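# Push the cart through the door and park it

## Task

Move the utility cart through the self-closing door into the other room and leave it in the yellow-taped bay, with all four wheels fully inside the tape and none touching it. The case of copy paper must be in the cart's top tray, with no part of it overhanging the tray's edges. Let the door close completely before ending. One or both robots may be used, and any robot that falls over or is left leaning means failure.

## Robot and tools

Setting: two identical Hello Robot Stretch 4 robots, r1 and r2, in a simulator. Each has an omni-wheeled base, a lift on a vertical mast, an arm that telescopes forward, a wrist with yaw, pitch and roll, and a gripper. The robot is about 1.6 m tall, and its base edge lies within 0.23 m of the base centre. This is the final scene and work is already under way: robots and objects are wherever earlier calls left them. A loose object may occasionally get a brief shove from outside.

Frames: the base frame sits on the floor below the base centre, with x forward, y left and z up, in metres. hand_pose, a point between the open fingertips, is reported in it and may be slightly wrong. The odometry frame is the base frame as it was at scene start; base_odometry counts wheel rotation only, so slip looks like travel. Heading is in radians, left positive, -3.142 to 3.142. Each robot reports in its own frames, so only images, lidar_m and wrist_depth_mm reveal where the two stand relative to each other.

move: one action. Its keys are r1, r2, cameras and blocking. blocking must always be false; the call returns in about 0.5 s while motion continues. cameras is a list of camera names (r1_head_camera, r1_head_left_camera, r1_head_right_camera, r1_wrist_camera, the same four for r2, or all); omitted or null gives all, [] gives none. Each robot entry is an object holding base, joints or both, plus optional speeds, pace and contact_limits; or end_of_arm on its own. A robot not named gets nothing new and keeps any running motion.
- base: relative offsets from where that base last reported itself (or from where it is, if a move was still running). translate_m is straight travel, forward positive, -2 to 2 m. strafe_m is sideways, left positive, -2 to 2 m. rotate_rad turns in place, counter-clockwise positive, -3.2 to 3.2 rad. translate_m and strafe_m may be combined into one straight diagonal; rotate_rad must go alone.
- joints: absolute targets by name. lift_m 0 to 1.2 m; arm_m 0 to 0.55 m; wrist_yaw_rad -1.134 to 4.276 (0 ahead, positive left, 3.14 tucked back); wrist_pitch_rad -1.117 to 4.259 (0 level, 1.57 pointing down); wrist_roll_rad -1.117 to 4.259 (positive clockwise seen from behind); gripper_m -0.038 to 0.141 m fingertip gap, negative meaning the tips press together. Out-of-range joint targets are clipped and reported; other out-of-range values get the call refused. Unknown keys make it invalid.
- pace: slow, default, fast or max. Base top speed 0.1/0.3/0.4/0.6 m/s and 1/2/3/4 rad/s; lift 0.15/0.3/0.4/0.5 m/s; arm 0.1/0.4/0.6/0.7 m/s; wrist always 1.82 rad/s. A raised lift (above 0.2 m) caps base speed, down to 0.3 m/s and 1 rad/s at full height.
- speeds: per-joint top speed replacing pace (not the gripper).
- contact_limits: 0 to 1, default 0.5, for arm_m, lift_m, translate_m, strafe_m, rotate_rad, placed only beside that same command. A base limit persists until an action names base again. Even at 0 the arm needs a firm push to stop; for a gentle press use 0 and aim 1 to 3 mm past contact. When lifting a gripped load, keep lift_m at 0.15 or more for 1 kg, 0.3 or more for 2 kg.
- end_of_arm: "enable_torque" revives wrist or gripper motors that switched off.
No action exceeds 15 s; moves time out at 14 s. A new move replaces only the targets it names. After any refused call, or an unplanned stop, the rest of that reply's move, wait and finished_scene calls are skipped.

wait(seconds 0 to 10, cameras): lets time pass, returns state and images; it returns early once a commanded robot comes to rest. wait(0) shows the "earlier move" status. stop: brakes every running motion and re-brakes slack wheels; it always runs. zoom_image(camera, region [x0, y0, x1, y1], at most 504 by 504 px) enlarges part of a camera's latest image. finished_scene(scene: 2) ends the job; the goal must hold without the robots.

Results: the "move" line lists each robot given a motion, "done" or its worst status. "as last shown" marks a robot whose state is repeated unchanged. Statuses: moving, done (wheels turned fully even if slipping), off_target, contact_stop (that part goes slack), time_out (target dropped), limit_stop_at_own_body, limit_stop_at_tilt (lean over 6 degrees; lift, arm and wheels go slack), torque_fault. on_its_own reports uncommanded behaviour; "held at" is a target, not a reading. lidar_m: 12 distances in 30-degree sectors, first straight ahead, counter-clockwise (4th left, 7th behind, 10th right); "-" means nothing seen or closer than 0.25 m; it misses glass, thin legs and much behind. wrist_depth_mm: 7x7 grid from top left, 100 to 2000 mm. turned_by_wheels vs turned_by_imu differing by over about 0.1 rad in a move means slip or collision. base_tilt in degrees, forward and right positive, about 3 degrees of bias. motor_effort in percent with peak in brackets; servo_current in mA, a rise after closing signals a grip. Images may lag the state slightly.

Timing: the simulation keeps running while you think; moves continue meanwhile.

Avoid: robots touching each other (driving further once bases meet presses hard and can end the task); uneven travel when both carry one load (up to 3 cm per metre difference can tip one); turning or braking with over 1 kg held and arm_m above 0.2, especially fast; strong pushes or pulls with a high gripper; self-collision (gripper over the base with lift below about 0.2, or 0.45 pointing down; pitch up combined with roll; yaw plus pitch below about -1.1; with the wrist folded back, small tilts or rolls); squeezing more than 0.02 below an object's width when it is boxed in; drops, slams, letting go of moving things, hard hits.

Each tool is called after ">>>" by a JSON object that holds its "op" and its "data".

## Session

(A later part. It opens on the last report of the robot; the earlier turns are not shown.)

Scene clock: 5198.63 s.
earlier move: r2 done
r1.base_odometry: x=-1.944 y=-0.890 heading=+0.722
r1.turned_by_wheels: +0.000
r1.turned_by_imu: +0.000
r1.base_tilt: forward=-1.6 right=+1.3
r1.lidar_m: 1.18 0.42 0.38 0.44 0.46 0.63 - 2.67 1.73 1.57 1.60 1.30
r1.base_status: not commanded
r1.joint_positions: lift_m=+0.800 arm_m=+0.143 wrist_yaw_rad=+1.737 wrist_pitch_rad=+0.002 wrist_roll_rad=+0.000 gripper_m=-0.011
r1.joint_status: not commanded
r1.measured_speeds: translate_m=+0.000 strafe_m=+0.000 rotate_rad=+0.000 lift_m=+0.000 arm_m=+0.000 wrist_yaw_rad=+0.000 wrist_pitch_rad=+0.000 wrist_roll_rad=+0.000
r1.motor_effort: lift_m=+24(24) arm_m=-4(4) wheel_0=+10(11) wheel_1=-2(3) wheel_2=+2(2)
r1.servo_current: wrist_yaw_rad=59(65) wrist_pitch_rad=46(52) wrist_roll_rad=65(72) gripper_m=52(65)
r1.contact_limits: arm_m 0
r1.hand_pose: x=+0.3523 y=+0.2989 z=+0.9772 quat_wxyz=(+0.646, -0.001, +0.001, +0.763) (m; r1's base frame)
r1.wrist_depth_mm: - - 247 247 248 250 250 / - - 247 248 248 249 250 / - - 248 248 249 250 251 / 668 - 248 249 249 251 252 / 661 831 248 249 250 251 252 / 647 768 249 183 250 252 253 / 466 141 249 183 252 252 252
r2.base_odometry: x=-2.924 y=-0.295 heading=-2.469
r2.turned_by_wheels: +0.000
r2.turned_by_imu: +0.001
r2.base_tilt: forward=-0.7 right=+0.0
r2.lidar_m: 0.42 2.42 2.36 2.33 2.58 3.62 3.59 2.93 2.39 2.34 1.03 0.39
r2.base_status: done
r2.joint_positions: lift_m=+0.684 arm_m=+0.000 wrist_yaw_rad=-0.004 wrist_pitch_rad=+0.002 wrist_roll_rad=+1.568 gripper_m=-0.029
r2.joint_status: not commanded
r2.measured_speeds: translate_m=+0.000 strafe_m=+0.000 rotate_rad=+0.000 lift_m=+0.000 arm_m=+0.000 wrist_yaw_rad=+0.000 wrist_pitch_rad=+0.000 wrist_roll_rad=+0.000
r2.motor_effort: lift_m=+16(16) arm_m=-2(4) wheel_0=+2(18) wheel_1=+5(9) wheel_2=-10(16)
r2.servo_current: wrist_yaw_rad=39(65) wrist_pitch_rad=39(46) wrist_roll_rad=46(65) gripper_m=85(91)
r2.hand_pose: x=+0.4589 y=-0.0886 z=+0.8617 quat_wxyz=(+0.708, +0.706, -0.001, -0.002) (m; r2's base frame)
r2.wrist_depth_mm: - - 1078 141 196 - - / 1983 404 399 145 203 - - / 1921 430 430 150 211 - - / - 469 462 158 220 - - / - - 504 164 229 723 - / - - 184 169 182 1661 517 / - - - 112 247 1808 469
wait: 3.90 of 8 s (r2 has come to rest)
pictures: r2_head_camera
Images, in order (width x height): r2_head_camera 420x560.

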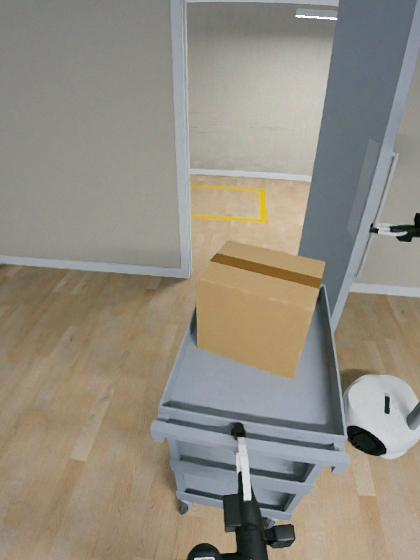

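>>> {"op": "move", "data": {"r2": {"base": {"translate_m": 0.25, "strafe_m": -0.06}, "pace": "slow"}, "blocking": false, "cameras": []}}

>>> {"op": "wait", "data": {"seconds": 8, "cameras": ["r2_head_camera"]}}

>>> {"op": "zoom_image", "data": {"camera": "r2_head_camera", "region": [80, 200, 380, 480]}}

Scene clock: 5227.73 s.
move: r2 moving
r1.base_odometry: x=-1.944 y=-0.890 heading=+0.722
r1.turned_by_wheels: +0.000
r1.turned_by_imu: +0.000
r1.base_tilt: forward=-1.6 right=+1.3
r1.lidar_m: 1.18 0.38 0.38 0.44 0.47 0.61 - 2.66 1.73 1.57 1.60 1.32
r1.base_status: not commanded
r1.joint_positions: lift_m=+0.800 arm_m=+0.143 wrist_yaw_rad=+1.737 wrist_pitch_rad=+0.002 wrist_roll_rad=+0.000 gripper_m=-0.011
r1.joint_status: not commanded
r1.measured_speeds: translate_m=+0.000 strafe_m=+0.000 rotate_rad=+0.000 lift_m=+0.000 arm_m=+0.000 wrist_yaw_rad=+0.000 wrist_pitch_rad=+0.000 wrist_roll_rad=+0.000
r1.motor_effort: lift_m=+24(24) arm_m=-3(4) wheel_0=+10(11) wheel_1=-2(2) wheel_2=+2(2)
r1.servo_current: wrist_yaw_rad=52(65) wrist_pitch_rad=39(46) wrist_roll_rad=33(46) gripper_m=59(59)
r1.contact_limits: arm_m 0
r1.hand_pose: x=+0.3523 y=+0.2989 z=+0.9772 quat_wxyz=(+0.646, -0.001, +0.001, +0.763) (m; r1's base frame)
r1.wrist_depth_mm: - - 247 247 248 249 249 / - - 246 247 249 249 249 / - - 248 248 249 250 251 / 661 - 248 249 250 251 252 / 654 820 248 249 250 251 252 / 634 750 249 184 251 251 252 / - 141 250 183 251 252 253
r2.base_odometry: x=-2.936 y=-0.301 heading=-2.469
r2.turned_by_wheels: +0.000
r2.turned_by_imu: +0.000
r2.base_tilt: forward=-0.7 right=+0.1
r2.lidar_m: 0.40 2.40 2.37 2.33 2.60 3.63 3.60 2.92 2.40 2.35 1.01 0.41
r2.base_status: translate_m moving; strafe_m moving
r2.joint_positions: lift_m=+0.684 arm_m=+0.000 wrist_yaw_rad=-0.004 wrist_pitch_rad=+0.002 wrist_roll_rad=+1.568 gripper_m=-0.029
r2.joint_status: not commanded
r2.measured_speeds: translate_m=+0.048 strafe_m=-0.011 rotate_rad=-0.002 lift_m=+0.000 arm_m=+0.000 wrist_yaw_rad=+0.000 wrist_pitch_rad=+0.000 wrist_roll_rad=+0.000
r2.motor_effort: lift_m=+16(16) arm_m=+1(1) wheel_0=+4(9) wheel_1=+4(7) wheel_2=-15(17)
r2.servo_current: wrist_yaw_rad=52(59) wrist_pitch_rad=46(46) wrist_roll_rad=46(52) gripper_m=78(85)
r2.hand_pose: x=+0.4589 y=-0.0886 z=+0.8617 quat_wxyz=(+0.708, +0.706, -0.001, -0.002) (m; r2's base frame)
r2.wrist_depth_mm: - - 1060 140 196 - - / 1921 402 402 144 202 - - / 1983 433 427 150 211 - - / 1983 473 459 157 219 - - / - - 500 163 228 723 - / - - 185 170 182 1661 508 / - - - 112 246 1756 462
pictures: none
No camera images: "cameras" was empty.

Scene clock: 5231.07 s.
earlier move: r2 done
r1.base_odometry: x=-1.944 y=-0.890 heading=+0.722
r1.turned_by_wheels: +0.000
r1.turned_by_imu: +0.000
r1.base_tilt: forward=-1.6 right=+1.3
r1.lidar_m: 1.19 0.42 0.37 0.37 0.41 0.83 - 2.70 1.73 1.57 1.60 1.29
r1.base_status: not commanded
r1.joint_positions: lift_m=+0.800 arm_m=+0.143 wrist_yaw_rad=+1.737 wrist_pitch_rad=+0.002 wrist_roll_rad=+0.000 gripper_m=-0.011
r1.joint_status: not commanded
r1.measured_speeds: translate_m=+0.000 strafe_m=+0.000 rotate_rad=+0.000 lift_m=+0.000 arm_m=+0.000 wrist_yaw_rad=+0.000 wrist_pitch_rad=+0.000 wrist_roll_rad=+0.000
r1.motor_effort: lift_m=+24(24) arm_m=-4(4) wheel_0=+11(11) wheel_1=-2(3) wheel_2=+2(2)
r1.servo_current: wrist_yaw_rad=39(72) wrist_pitch_rad=52(52) wrist_roll_rad=52(65) gripper_m=65(65)
r1.contact_limits: arm_m 0
r1.hand_pose: x=+0.3523 y=+0.2989 z=+0.9772 quat_wxyz=(+0.646, -0.001, +0.001, +0.763) (m; r1's base frame)
r1.wrist_depth_mm: - - 246 247 248 249 249 / - - 247 247 249 250 250 / - - 247 248 248 250 251 / 469 525 248 249 249 251 252 / 484 521 249 249 250 251 251 / 492 517 248 183 250 252 252 / 480 480 249 183 251 252 253
r2.base_odometry: x=-3.157 y=-0.404 heading=-2.469
r2.turned_by_wheels: +0.000
r2.turned_by_imu: -0.001
r2.base_tilt: forward=-0.7 right=+0.1
r2.lidar_m: 0.42 2.13 2.39 2.36 2.63 3.86 3.82 2.89 2.35 2.35 0.42 0.37
r2.base_status: done
r2.joint_positions: lift_m=+0.684 arm_m=+0.000 wrist_yaw_rad=-0.004 wrist_pitch_rad=+0.002 wrist_roll_rad=+1.568 gripper_m=-0.029
r2.joint_status: not commanded
r2.measured_speeds: translate_m=+0.000 strafe_m=+0.000 rotate_rad=+0.000 lift_m=+0.000 arm_m=+0.000 wrist_yaw_rad=+0.000 wrist_pitch_rad=+0.000 wrist_roll_rad=+0.000
r2.motor_effort: lift_m=+16(16) arm_m=+4(4) wheel_0=+3(9) wheel_1=+4(7) wheel_2=-10(17)
r2.servo_current: wrist_yaw_rad=39(65) wrist_pitch_rad=39(46) wrist_roll_rad=33(65) gripper_m=85(91)
r2.hand_pose: x=+0.4589 y=-0.0886 z=+0.8617 quat_wxyz=(+0.708, +0.706, -0.001, -0.002) (m; r2's base frame)
r2.wrist_depth_mm: - 366 368 120 175 - - / 1708 389 394 - 186 - - / 1756 436 433 135 198 - - / 1808 496 477 145 211 - - / 1756 - 521 154 226 1708 - / - - 182 167 182 1661 484 / - 128 - 112 - 1756 1229
wait: 3.33 of 8 s (r2 has come to rest)
pictures: r2_head_camera
Images, in order (width x height): r2_head_camera 420x560.

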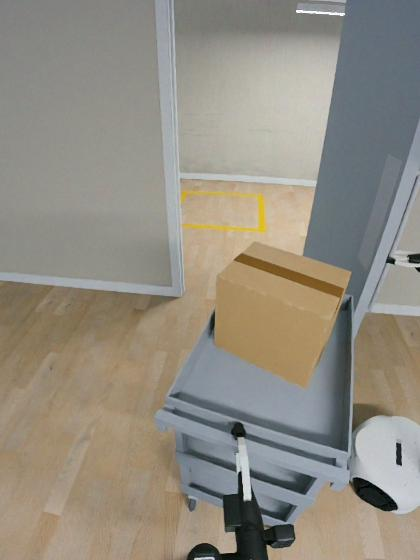

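Scaled by 1.680 from the camera's 420x560 image, which has a finer 1200x1600 frame.

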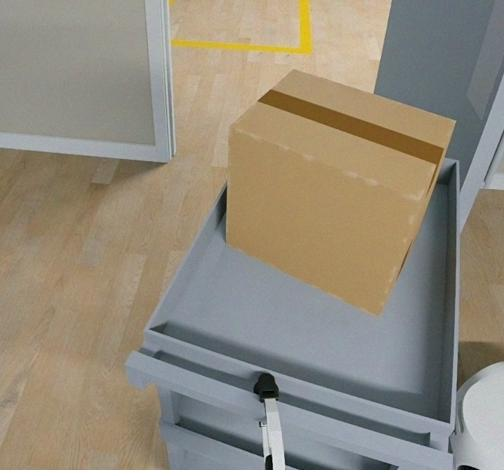

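>>> {"op": "move", "data": {"r2": {"base": {"translate_m": -0.784, "strafe_m": 0.158}, "pace": "slow"}, "blocking": false, "cameras": []}}

>>> {"op": "wait", "data": {"seconds": 10, "cameras": ["r2_head_camera"]}}

>>> {"op": "zoom_image", "data": {"camera": "r2_head_camera", "region": [80, 200, 380, 480]}}

Scene clock: 5302.70 s.
move: r2 moving
r1.base_odometry: x=-1.944 y=-0.890 heading=+0.722
r1.turned_by_wheels: +0.000
r1.turned_by_imu: +0.000
r1.base_tilt: forward=-1.6 right=+1.2
r1.lidar_m: 1.18 0.42 0.37 0.38 0.43 0.79 - 2.66 1.74 1.58 1.57 1.31
r1.base_status: not commanded
r1.joint_positions: lift_m=+0.800 arm_m=+0.143 wrist_yaw_rad=+1.737 wrist_pitch_rad=+0.002 wrist_roll_rad=+0.000 gripper_m=-0.011
r1.joint_status: not commanded
r1.measured_speeds: translate_m=+0.000 strafe_m=+0.000 rotate_rad=+0.000 lift_m=+0.000 arm_m=+0.000 wrist_yaw_rad=+0.000 wrist_pitch_rad=+0.000 wrist_roll_rad=+0.000
r1.motor_effort: lift_m=+24(24) arm_m=-3(4) wheel_0=+10(11) wheel_1=-2(3) wheel_2=+2(2)
r1.servo_current: wrist_yaw_rad=52(72) wrist_pitch_rad=39(46) wrist_roll_rad=46(65) gripper_m=52(65)
r1.contact_limits: arm_m 0
r1.hand_pose: x=+0.3523 y=+0.2989 z=+0.9772 quat_wxyz=(+0.646, -0.001, +0.001, +0.763) (m; r1's base frame)
r1.wrist_depth_mm: - - 246 248 248 249 249 / - - 247 247 248 250 251 / - - 247 248 249 250 250 / 480 539 249 249 249 250 252 / 484 535 248 250 250 251 252 / 488 530 247 184 251 251 253 / 480 492 250 183 251 253 253
r2.base_odometry: x=-3.146 y=-0.398 heading=-2.470
r2.turned_by_wheels: -0.001
r2.turned_by_imu: +0.000
r2.base_tilt: forward=-0.7 right=+0.1
r2.lidar_m: 0.39 2.13 2.35 2.34 2.60 3.83 3.83 2.89 2.38 2.34 0.80 0.37
r2.base_status: translate_m moving; strafe_m moving
r2.joint_positions: lift_m=+0.684 arm_m=+0.000 wrist_yaw_rad=-0.004 wrist_pitch_rad=+0.002 wrist_roll_rad=+1.568 gripper_m=-0.029
r2.joint_status: not commanded
r2.measured_speeds: translate_m=-0.049 strafe_m=+0.010 rotate_rad=+0.002 lift_m=+0.000 arm_m=+0.000 wrist_yaw_rad=+0.000 wrist_pitch_rad=+0.000 wrist_roll_rad=+0.000
r2.motor_effort: lift_m=+16(16) arm_m=+3(4) wheel_0=-13(14) wheel_1=-7(8) wheel_2=+9(10)
r2.servo_current: wrist_yaw_rad=52(52) wrist_pitch_rad=39(46) wrist_roll_rad=46(52) gripper_m=85(85)
r2.hand_pose: x=+0.4589 y=-0.0886 z=+0.8617 quat_wxyz=(+0.708, +0.706, -0.001, -0.002) (m; r2's base frame)
r2.wrist_depth_mm: - 368 373 121 176 - - / 1756 389 392 - 187 - - / 1756 436 427 138 199 - - / 1756 500 473 146 212 - - / 1863 - 521 156 227 683 - / - - 182 168 182 1618 488 / - 128 - 112 - 1756 1229
pictures: none
No camera images: "cameras" was empty.

Scene clock: 5311.47 s.
earlier move: r2 done
r1.base_odometry: x=-1.944 y=-0.890 heading=+0.722
r1.turned_by_wheels: +0.000
r1.turned_by_imu: -0.001
r1.base_tilt: forward=-1.6 right=+1.2
r1.lidar_m: 1.21 0.40 0.40 3.13 0.82 0.84 1.59 2.62 1.73 1.59 1.58 1.34
r1.base_status: not commanded
r1.joint_positions: lift_m=+0.800 arm_m=+0.143 wrist_yaw_rad=+1.737 wrist_pitch_rad=+0.002 wrist_roll_rad=+0.000 gripper_m=-0.011
r1.joint_status: not commanded
r1.measured_speeds: translate_m=+0.000 strafe_m=+0.000 rotate_rad=+0.000 lift_m=+0.000 arm_m=+0.000 wrist_yaw_rad=+0.000 wrist_pitch_rad=+0.000 wrist_roll_rad=+0.000
r1.motor_effort: lift_m=+24(24) arm_m=-3(4) wheel_0=+10(11) wheel_1=-2(3) wheel_2=+2(2)
r1.servo_current: wrist_yaw_rad=52(85) wrist_pitch_rad=39(52) wrist_roll_rad=59(65) gripper_m=59(65)
r1.contact_limits: arm_m 0
r1.hand_pose: x=+0.3523 y=+0.2989 z=+0.9772 quat_wxyz=(+0.646, -0.001, +0.001, +0.763) (m; r1's base frame)
r1.wrist_depth_mm: - - 246 247 248 248 250 / - - 247 248 248 249 251 / - - 247 248 249 250 251 / - - 249 249 250 251 251 / - - 248 249 251 251 252 / - - 248 184 250 251 252 / - - 250 183 251 252 254
r2.base_odometry: x=-2.445 y=-0.040 heading=-2.470
r2.turned_by_wheels: +0.000
r2.turned_by_imu: -0.001
r2.base_tilt: forward=-0.6 right=+0.1
r2.lidar_m: 0.36 0.40 2.33 2.32 2.57 3.07 3.03 2.93 2.39 2.36 2.64 0.44
r2.base_status: done
r2.joint_positions: lift_m=+0.684 arm_m=+0.000 wrist_yaw_rad=-0.002 wrist_pitch_rad=+0.002 wrist_roll_rad=+1.569 gripper_m=-0.029
r2.joint_status: not commanded
r2.measured_speeds: translate_m=+0.000 strafe_m=+0.000 rotate_rad=+0.000 lift_m=+0.000 arm_m=+0.000 wrist_yaw_rad=+0.000 wrist_pitch_rad=+0.000 wrist_roll_rad=+0.000
r2.motor_effort: lift_m=+16(16) arm_m=+4(4) wheel_0=-7(16) wheel_1=-4(9) wheel_2=+5(14)
r2.servo_current: wrist_yaw_rad=59(65) wrist_pitch_rad=39(46) wrist_roll_rad=39(59) gripper_m=78(91)
r2.hand_pose: x=+0.4592 y=-0.0879 z=+0.8617 quat_wxyz=(+0.708, +0.706, +0.000, -0.001) (m; r2's base frame)
r2.wrist_depth_mm: - - 1576 256 258 1618 1255 / - - - 190 254 1863 - / - - - 186 246 - - / - 462 455 181 241 - - / - 459 455 177 236 - - / - 462 185 174 180 - - / - 473 473 112 228 - -
wait: 8.77 of 10 s (r2 has come to rest)
pictures: r2_head_camera
Images, in order (width x height): r2_head_camera 420x560.

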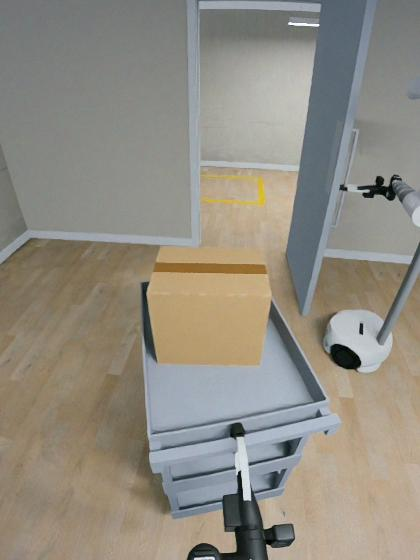

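Scaled by 1.680 from the camera's 420x560 image, which has a finer 1200x1600 frame.

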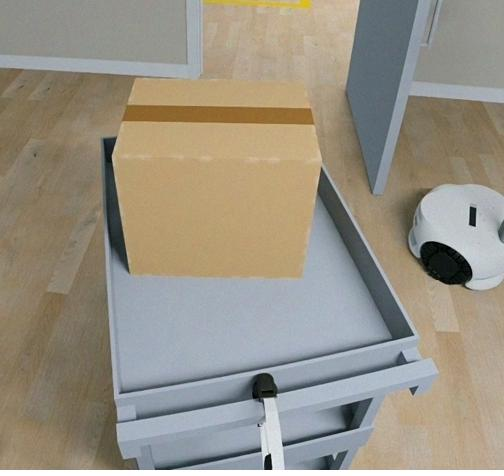

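>>> {"op": "move", "data": {"r2": {"base": {"translate_m": -0.48, "strafe_m": 0.135}, "pace": "slow"}, "blocking": false, "cameras": []}}

>>> {"op": "wait", "data": {"seconds": 1.5, "cameras": []}}

>>> {"op": "wait", "data": {"seconds": 1.5, "cameras": []}}

>>> {"op": "wait", "data": {"seconds": 6, "cameras": ["r2_head_camera"]}}

>>> {"op": "zoom_image", "data": {"camera": "r2_head_camera", "region": [80, 200, 380, 480]}}

Scene clock: 5368.30 s.
move: r2 moving
r1.base_odometry: x=-1.944 y=-0.890 heading=+0.722
r1.turned_by_wheels: +0.000
r1.turned_by_imu: +0.000
r1.base_tilt: forward=-1.6 right=+1.2
r1.lidar_m: 1.18 0.41 0.38 3.11 0.83 0.86 1.64 2.65 1.75 1.57 1.59 1.28
r1.base_status: not commanded
r1.joint_positions: lift_m=+0.800 arm_m=+0.143 wrist_yaw_rad=+1.737 wrist_pitch_rad=+0.002 wrist_roll_rad=+0.000 gripper_m=-0.011
r1.joint_status: not commanded
r1.measured_speeds: translate_m=+0.000 strafe_m=+0.000 rotate_rad=+0.000 lift_m=+0.000 arm_m=+0.000 wrist_yaw_rad=+0.000 wrist_pitch_rad=+0.000 wrist_roll_rad=+0.000
r1.motor_effort: lift_m=+24(24) arm_m=-3(4) wheel_0=+11(11) wheel_1=-2(3) wheel_2=+2(2)
r1.servo_current: wrist_yaw_rad=39(72) wrist_pitch_rad=46(52) wrist_roll_rad=52(65) gripper_m=59(65)
r1.contact_limits: arm_m 0
r1.hand_pose: x=+0.3523 y=+0.2989 z=+0.9772 quat_wxyz=(+0.646, -0.001, +0.001, +0.763) (m; r1's base frame)
r1.wrist_depth_mm: - - 246 248 248 249 250 / - - 247 248 249 249 250 / - - 248 249 249 250 251 / - - 248 249 250 251 251 / - - 248 249 250 251 252 / - - 249 184 250 251 253 / - - 249 183 251 252 253
r2.base_odometry: x=-2.433 y=-0.035 heading=-2.470
r2.turned_by_wheels: +0.000
r2.turned_by_imu: +0.000
r2.base_tilt: forward=-0.6 right=+0.1
r2.lidar_m: 0.37 0.37 2.32 2.33 2.55 3.05 3.02 2.93 2.38 2.37 2.59 0.43
r2.base_status: translate_m moving; strafe_m moving
r2.joint_positions: lift_m=+0.684 arm_m=+0.000 wrist_yaw_rad=-0.002 wrist_pitch_rad=+0.002 wrist_roll_rad=+1.569 gripper_m=-0.029
r2.joint_status: not commanded
r2.measured_speeds: translate_m=-0.049 strafe_m=+0.013 rotate_rad=-0.002 lift_m=+0.000 arm_m=+0.000 wrist_yaw_rad=+0.000 wrist_pitch_rad=+0.000 wrist_roll_rad=+0.000
r2.motor_effort: lift_m=+16(16) arm_m=+3(4) wheel_0=-11(13) wheel_1=-4(7) wheel_2=+11(12)
r2.servo_current: wrist_yaw_rad=33(59) wrist_pitch_rad=39(46) wrist_roll_rad=52(59) gripper_m=85(85)
r2.hand_pose: x=+0.4592 y=-0.0879 z=+0.8617 quat_wxyz=(+0.708, +0.706, +0.000, -0.001) (m; r2's base frame)
r2.wrist_depth_mm: - - - 256 260 1618 1255 / - - - 191 253 1863 - / - - - 186 248 - - / - 455 452 182 243 - - / - 459 462 177 236 - - / - 466 184 173 181 - - / - 473 469 112 228 - -
pictures: none
No camera images: "cameras" was empty.

Scene clock: 5369.80 s.
earlier move: r2 moving
r1.base_odometry: x=-1.944 y=-0.890 heading=+0.722
r1.turned_by_wheels: +0.000
r1.turned_by_imu: +0.000
r1.base_tilt: forward=-1.6 right=+1.3
r1.lidar_m: 1.19 0.43 0.38 3.11 0.94 0.96 1.71 2.68 1.75 1.58 1.58 1.34
r1.base_status: not commanded
r1.joint_positions: lift_m=+0.800 arm_m=+0.143 wrist_yaw_rad=+1.737 wrist_pitch_rad=+0.002 wrist_roll_rad=+0.000 gripper_m=-0.011
r1.joint_status: not commanded
r1.measured_speeds: translate_m=+0.000 strafe_m=+0.000 rotate_rad=+0.000 lift_m=+0.000 arm_m=+0.000 wrist_yaw_rad=+0.000 wrist_pitch_rad=+0.000 wrist_roll_rad=+0.000
r1.motor_effort: lift_m=+24(24) arm_m=-3(4) wheel_0=+11(11) wheel_1=-3(3) wheel_2=+2(2)
r1.servo_current: wrist_yaw_rad=52(72) wrist_pitch_rad=39(52) wrist_roll_rad=52(72) gripper_m=52(65)
r1.contact_limits: arm_m 0
r1.hand_pose: x=+0.3523 y=+0.2989 z=+0.9772 quat_wxyz=(+0.646, -0.001, +0.001, +0.763) (m; r1's base frame)
r1.wrist_depth_mm: - - 246 247 249 249 250 / - - 247 247 249 249 250 / - - 247 248 249 250 250 / - - 248 249 250 250 252 / - - 248 249 249 251 251 / - - 249 183 251 252 253 / - - 250 183 251 252 254
r2.base_odometry: x=-2.305 y=+0.019 heading=-2.470
r2.turned_by_wheels: +0.000
r2.turned_by_imu: +0.000
r2.base_tilt: forward=-0.6 right=+0.1
r2.lidar_m: 0.37 0.35 2.33 2.31 2.56 2.91 2.88 2.94 2.41 2.40 2.64 0.44
r2.base_status: translate_m moving; strafe_m moving
r2.joint_positions: lift_m=+0.684 arm_m=+0.000 wrist_yaw_rad=-0.002 wrist_pitch_rad=+0.002 wrist_roll_rad=+1.569 gripper_m=-0.029
r2.joint_status: not commanded
r2.measured_speeds: translate_m=-0.097 strafe_m=+0.027 rotate_rad=+0.004 lift_m=+0.000 arm_m=+0.000 wrist_yaw_rad=+0.000 wrist_pitch_rad=+0.000 wrist_roll_rad=+0.000
r2.motor_effort: lift_m=+16(16) arm_m=+4(4) wheel_0=-10(14) wheel_1=-6(7) wheel_2=+9(12)
r2.servo_current: wrist_yaw_rad=46(59) wrist_pitch_rad=39(46) wrist_roll_rad=52(59) gripper_m=85(85)
r2.hand_pose: x=+0.4592 y=-0.0879 z=+0.8617 quat_wxyz=(+0.708, +0.706, +0.000, -0.001) (m; r2's base frame)
r2.wrist_depth_mm: - - - 204 273 1708 1182 / - - - 257 263 1708 - / - - - 190 252 - - / - 455 452 185 244 - - / - 455 452 178 237 - - / - 459 185 173 180 - - / - 459 466 112 224 - -
wait: 1.50 s; no rest
pictures: none
No camera images: "cameras" was empty.

Scene clock: 5371.30 s.
earlier move: r2 moving
r1.base_odometry: x=-1.944 y=-0.890 heading=+0.722
r1.turned_by_wheels: +0.000
r1.turned_by_imu: +0.000
r1.base_tilt: forward=-1.6 right=+1.2
r1.lidar_m: 1.21 0.39 0.39 3.11 1.26 1.05 1.80 2.66 1.72 1.58 1.58 1.29
r1.base_status: not commanded
r1.joint_positions: lift_m=+0.800 arm_m=+0.143 wrist_yaw_rad=+1.737 wrist_pitch_rad=+0.002 wrist_roll_rad=+0.000 gripper_m=-0.011
r1.joint_status: not commanded
r1.measured_speeds: translate_m=+0.000 strafe_m=+0.000 rotate_rad=+0.000 lift_m=+0.000 arm_m=+0.000 wrist_yaw_rad=+0.000 wrist_pitch_rad=+0.000 wrist_roll_rad=+0.000
r1.motor_effort: lift_m=+24(24) arm_m=-3(4) wheel_0=+10(11) wheel_1=-2(3) wheel_2=+2(2)
r1.servo_current: wrist_yaw_rad=46(72) wrist_pitch_rad=46(52) wrist_roll_rad=33(72) gripper_m=52(65)
r1.contact_limits: arm_m 0
r1.hand_pose: x=+0.3523 y=+0.2989 z=+0.9772 quat_wxyz=(+0.646, -0.001, +0.001, +0.763) (m; r1's base frame)
r1.wrist_depth_mm: - - 247 247 248 249 250 / - - 247 248 248 249 250 / - - 247 247 249 249 251 / - - 247 248 249 250 251 / - - 248 248 250 250 252 / - - 248 183 250 252 252 / - - 249 183 251 252 253
r2.base_odometry: x=-2.167 y=+0.077 heading=-2.470
r2.turned_by_wheels: +0.000
r2.turned_by_imu: +0.000
r2.base_tilt: forward=-0.6 right=+0.1
r2.lidar_m: 0.34 0.37 2.28 2.27 2.54 2.78 2.73 2.97 2.42 2.40 2.66 0.43
r2.base_status: translate_m moving; strafe_m moving
r2.joint_positions: lift_m=+0.684 arm_m=+0.000 wrist_yaw_rad=-0.001 wrist_pitch_rad=+0.002 wrist_roll_rad=+1.569 gripper_m=-0.029
r2.joint_status: not commanded
r2.measured_speeds: translate_m=-0.097 strafe_m=+0.027 rotate_rad=+0.002 lift_m=+0.000 arm_m=+0.000 wrist_yaw_rad=+0.002 wrist_pitch_rad=+0.000 wrist_roll_rad=+0.000
r2.motor_effort: lift_m=+16(16) arm_m=+4(4) wheel_0=-3(14) wheel_1=-6(7) wheel_2=+10(12)
r2.servo_current: wrist_yaw_rad=46(59) wrist_pitch_rad=39(46) wrist_roll_rad=39(65) gripper_m=78(85)
r2.hand_pose: x=+0.4592 y=-0.0878 z=+0.8617 quat_wxyz=(+0.708, +0.706, +0.000, -0.001) (m; r2's base frame)
r2.wrist_depth_mm: - - - 198 263 1756 1182 / - - - 191 255 1863 - / - - - 187 248 - - / - 452 455 181 242 - - / - 462 459 177 236 - - / - 462 187 173 180 - - / - - 473 112 226 - -
wait: 1.50 s; no rest
pictures: none
No camera images: "cameras" was empty.

Scene clock: 5374.03 s.
earlier move: r2 done
r1.base_odometry: x=-1.944 y=-0.890 heading=+0.722
r1.turned_by_wheels: +0.000
r1.turned_by_imu: +0.000
r1.base_tilt: forward=-1.6 right=+1.2
r1.lidar_m: 1.20 0.40 0.39 3.14 3.16 1.16 1.60 2.66 1.72 1.58 1.59 1.32
r1.base_status: not commanded
r1.joint_positions: lift_m=+0.800 arm_m=+0.143 wrist_yaw_rad=+1.737 wrist_pitch_rad=+0.002 wrist_roll_rad=+0.000 gripper_m=-0.011
r1.joint_status: not commanded
r1.measured_speeds: translate_m=+0.000 strafe_m=+0.000 rotate_rad=+0.000 lift_m=+0.000 arm_m=+0.000 wrist_yaw_rad=+0.000 wrist_pitch_rad=+0.000 wrist_roll_rad=+0.000
r1.motor_effort: lift_m=+24(24) arm_m=-4(4) wheel_0=+10(11) wheel_1=-2(3) wheel_2=+2(2)
r1.servo_current: wrist_yaw_rad=52(72) wrist_pitch_rad=33(52) wrist_roll_rad=46(72) gripper_m=59(65)
r1.contact_limits: arm_m 0
r1.hand_pose: x=+0.3523 y=+0.2989 z=+0.9772 quat_wxyz=(+0.646, -0.001, +0.001, +0.763) (m; r1's base frame)
r1.wrist_depth_mm: - - 246 247 248 249 250 / - - 247 248 249 250 250 / - - 248 248 249 250 251 / - - 248 249 250 250 251 / - - 249 249 250 251 252 / - - 248 184 252 251 252 / - - 249 183 251 252 253
r2.base_odometry: x=-1.986 y=+0.153 heading=-2.470
r2.turned_by_wheels: +0.000
r2.turned_by_imu: +0.001
r2.base_tilt: forward=-0.6 right=+0.1
r2.lidar_m: 0.35 0.35 2.31 2.27 2.49 2.58 2.55 2.86 2.45 2.41 2.68 0.42
r2.base_status: done
r2.joint_positions: lift_m=+0.684 arm_m=+0.000 wrist_yaw_rad=+0.000 wrist_pitch_rad=+0.002 wrist_roll_rad=+1.569 gripper_m=-0.029
r2.joint_status: not commanded
r2.measured_speeds: translate_m=+0.000 strafe_m=+0.000 rotate_rad=+0.000 lift_m=+0.000 arm_m=+0.000 wrist_yaw_rad=+0.000 wrist_pitch_rad=+0.000 wrist_roll_rad=+0.000
r2.motor_effort: lift_m=+16(16) arm_m=+4(4) wheel_0=-3(14) wheel_1=-5(7) wheel_2=+7(12)
r2.servo_current: wrist_yaw_rad=52(65) wrist_pitch_rad=33(46) wrist_roll_rad=39(65) gripper_m=78(91)
r2.hand_pose: x=+0.4593 y=-0.0874 z=+0.8617 quat_wxyz=(+0.708, +0.706, +0.001, -0.001) (m; r2's base frame)
r2.wrist_depth_mm: - - - 253 255 1708 1281 / - - - 189 251 1808 - / - - - 185 245 - - / - 455 452 181 241 - - / - 459 462 177 236 - - / - 469 187 173 181 - - / - - 473 112 228 - -
wait: 2.73 of 6 s (r2 has come to rest)
pictures: r2_head_camera
Images, in order (width x height): r2_head_camera 420x560.

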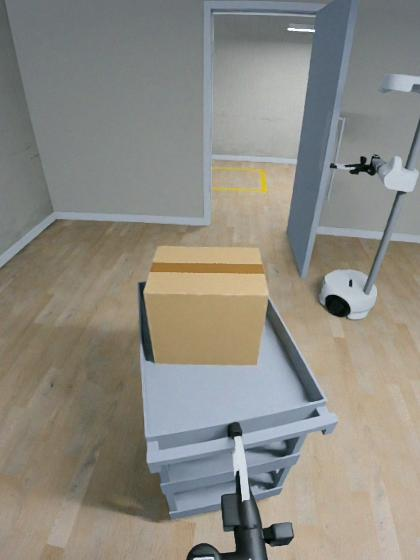

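Scaled by 1.680 from the camera's 420x560 image, which has a finer 1200x1600 frame.

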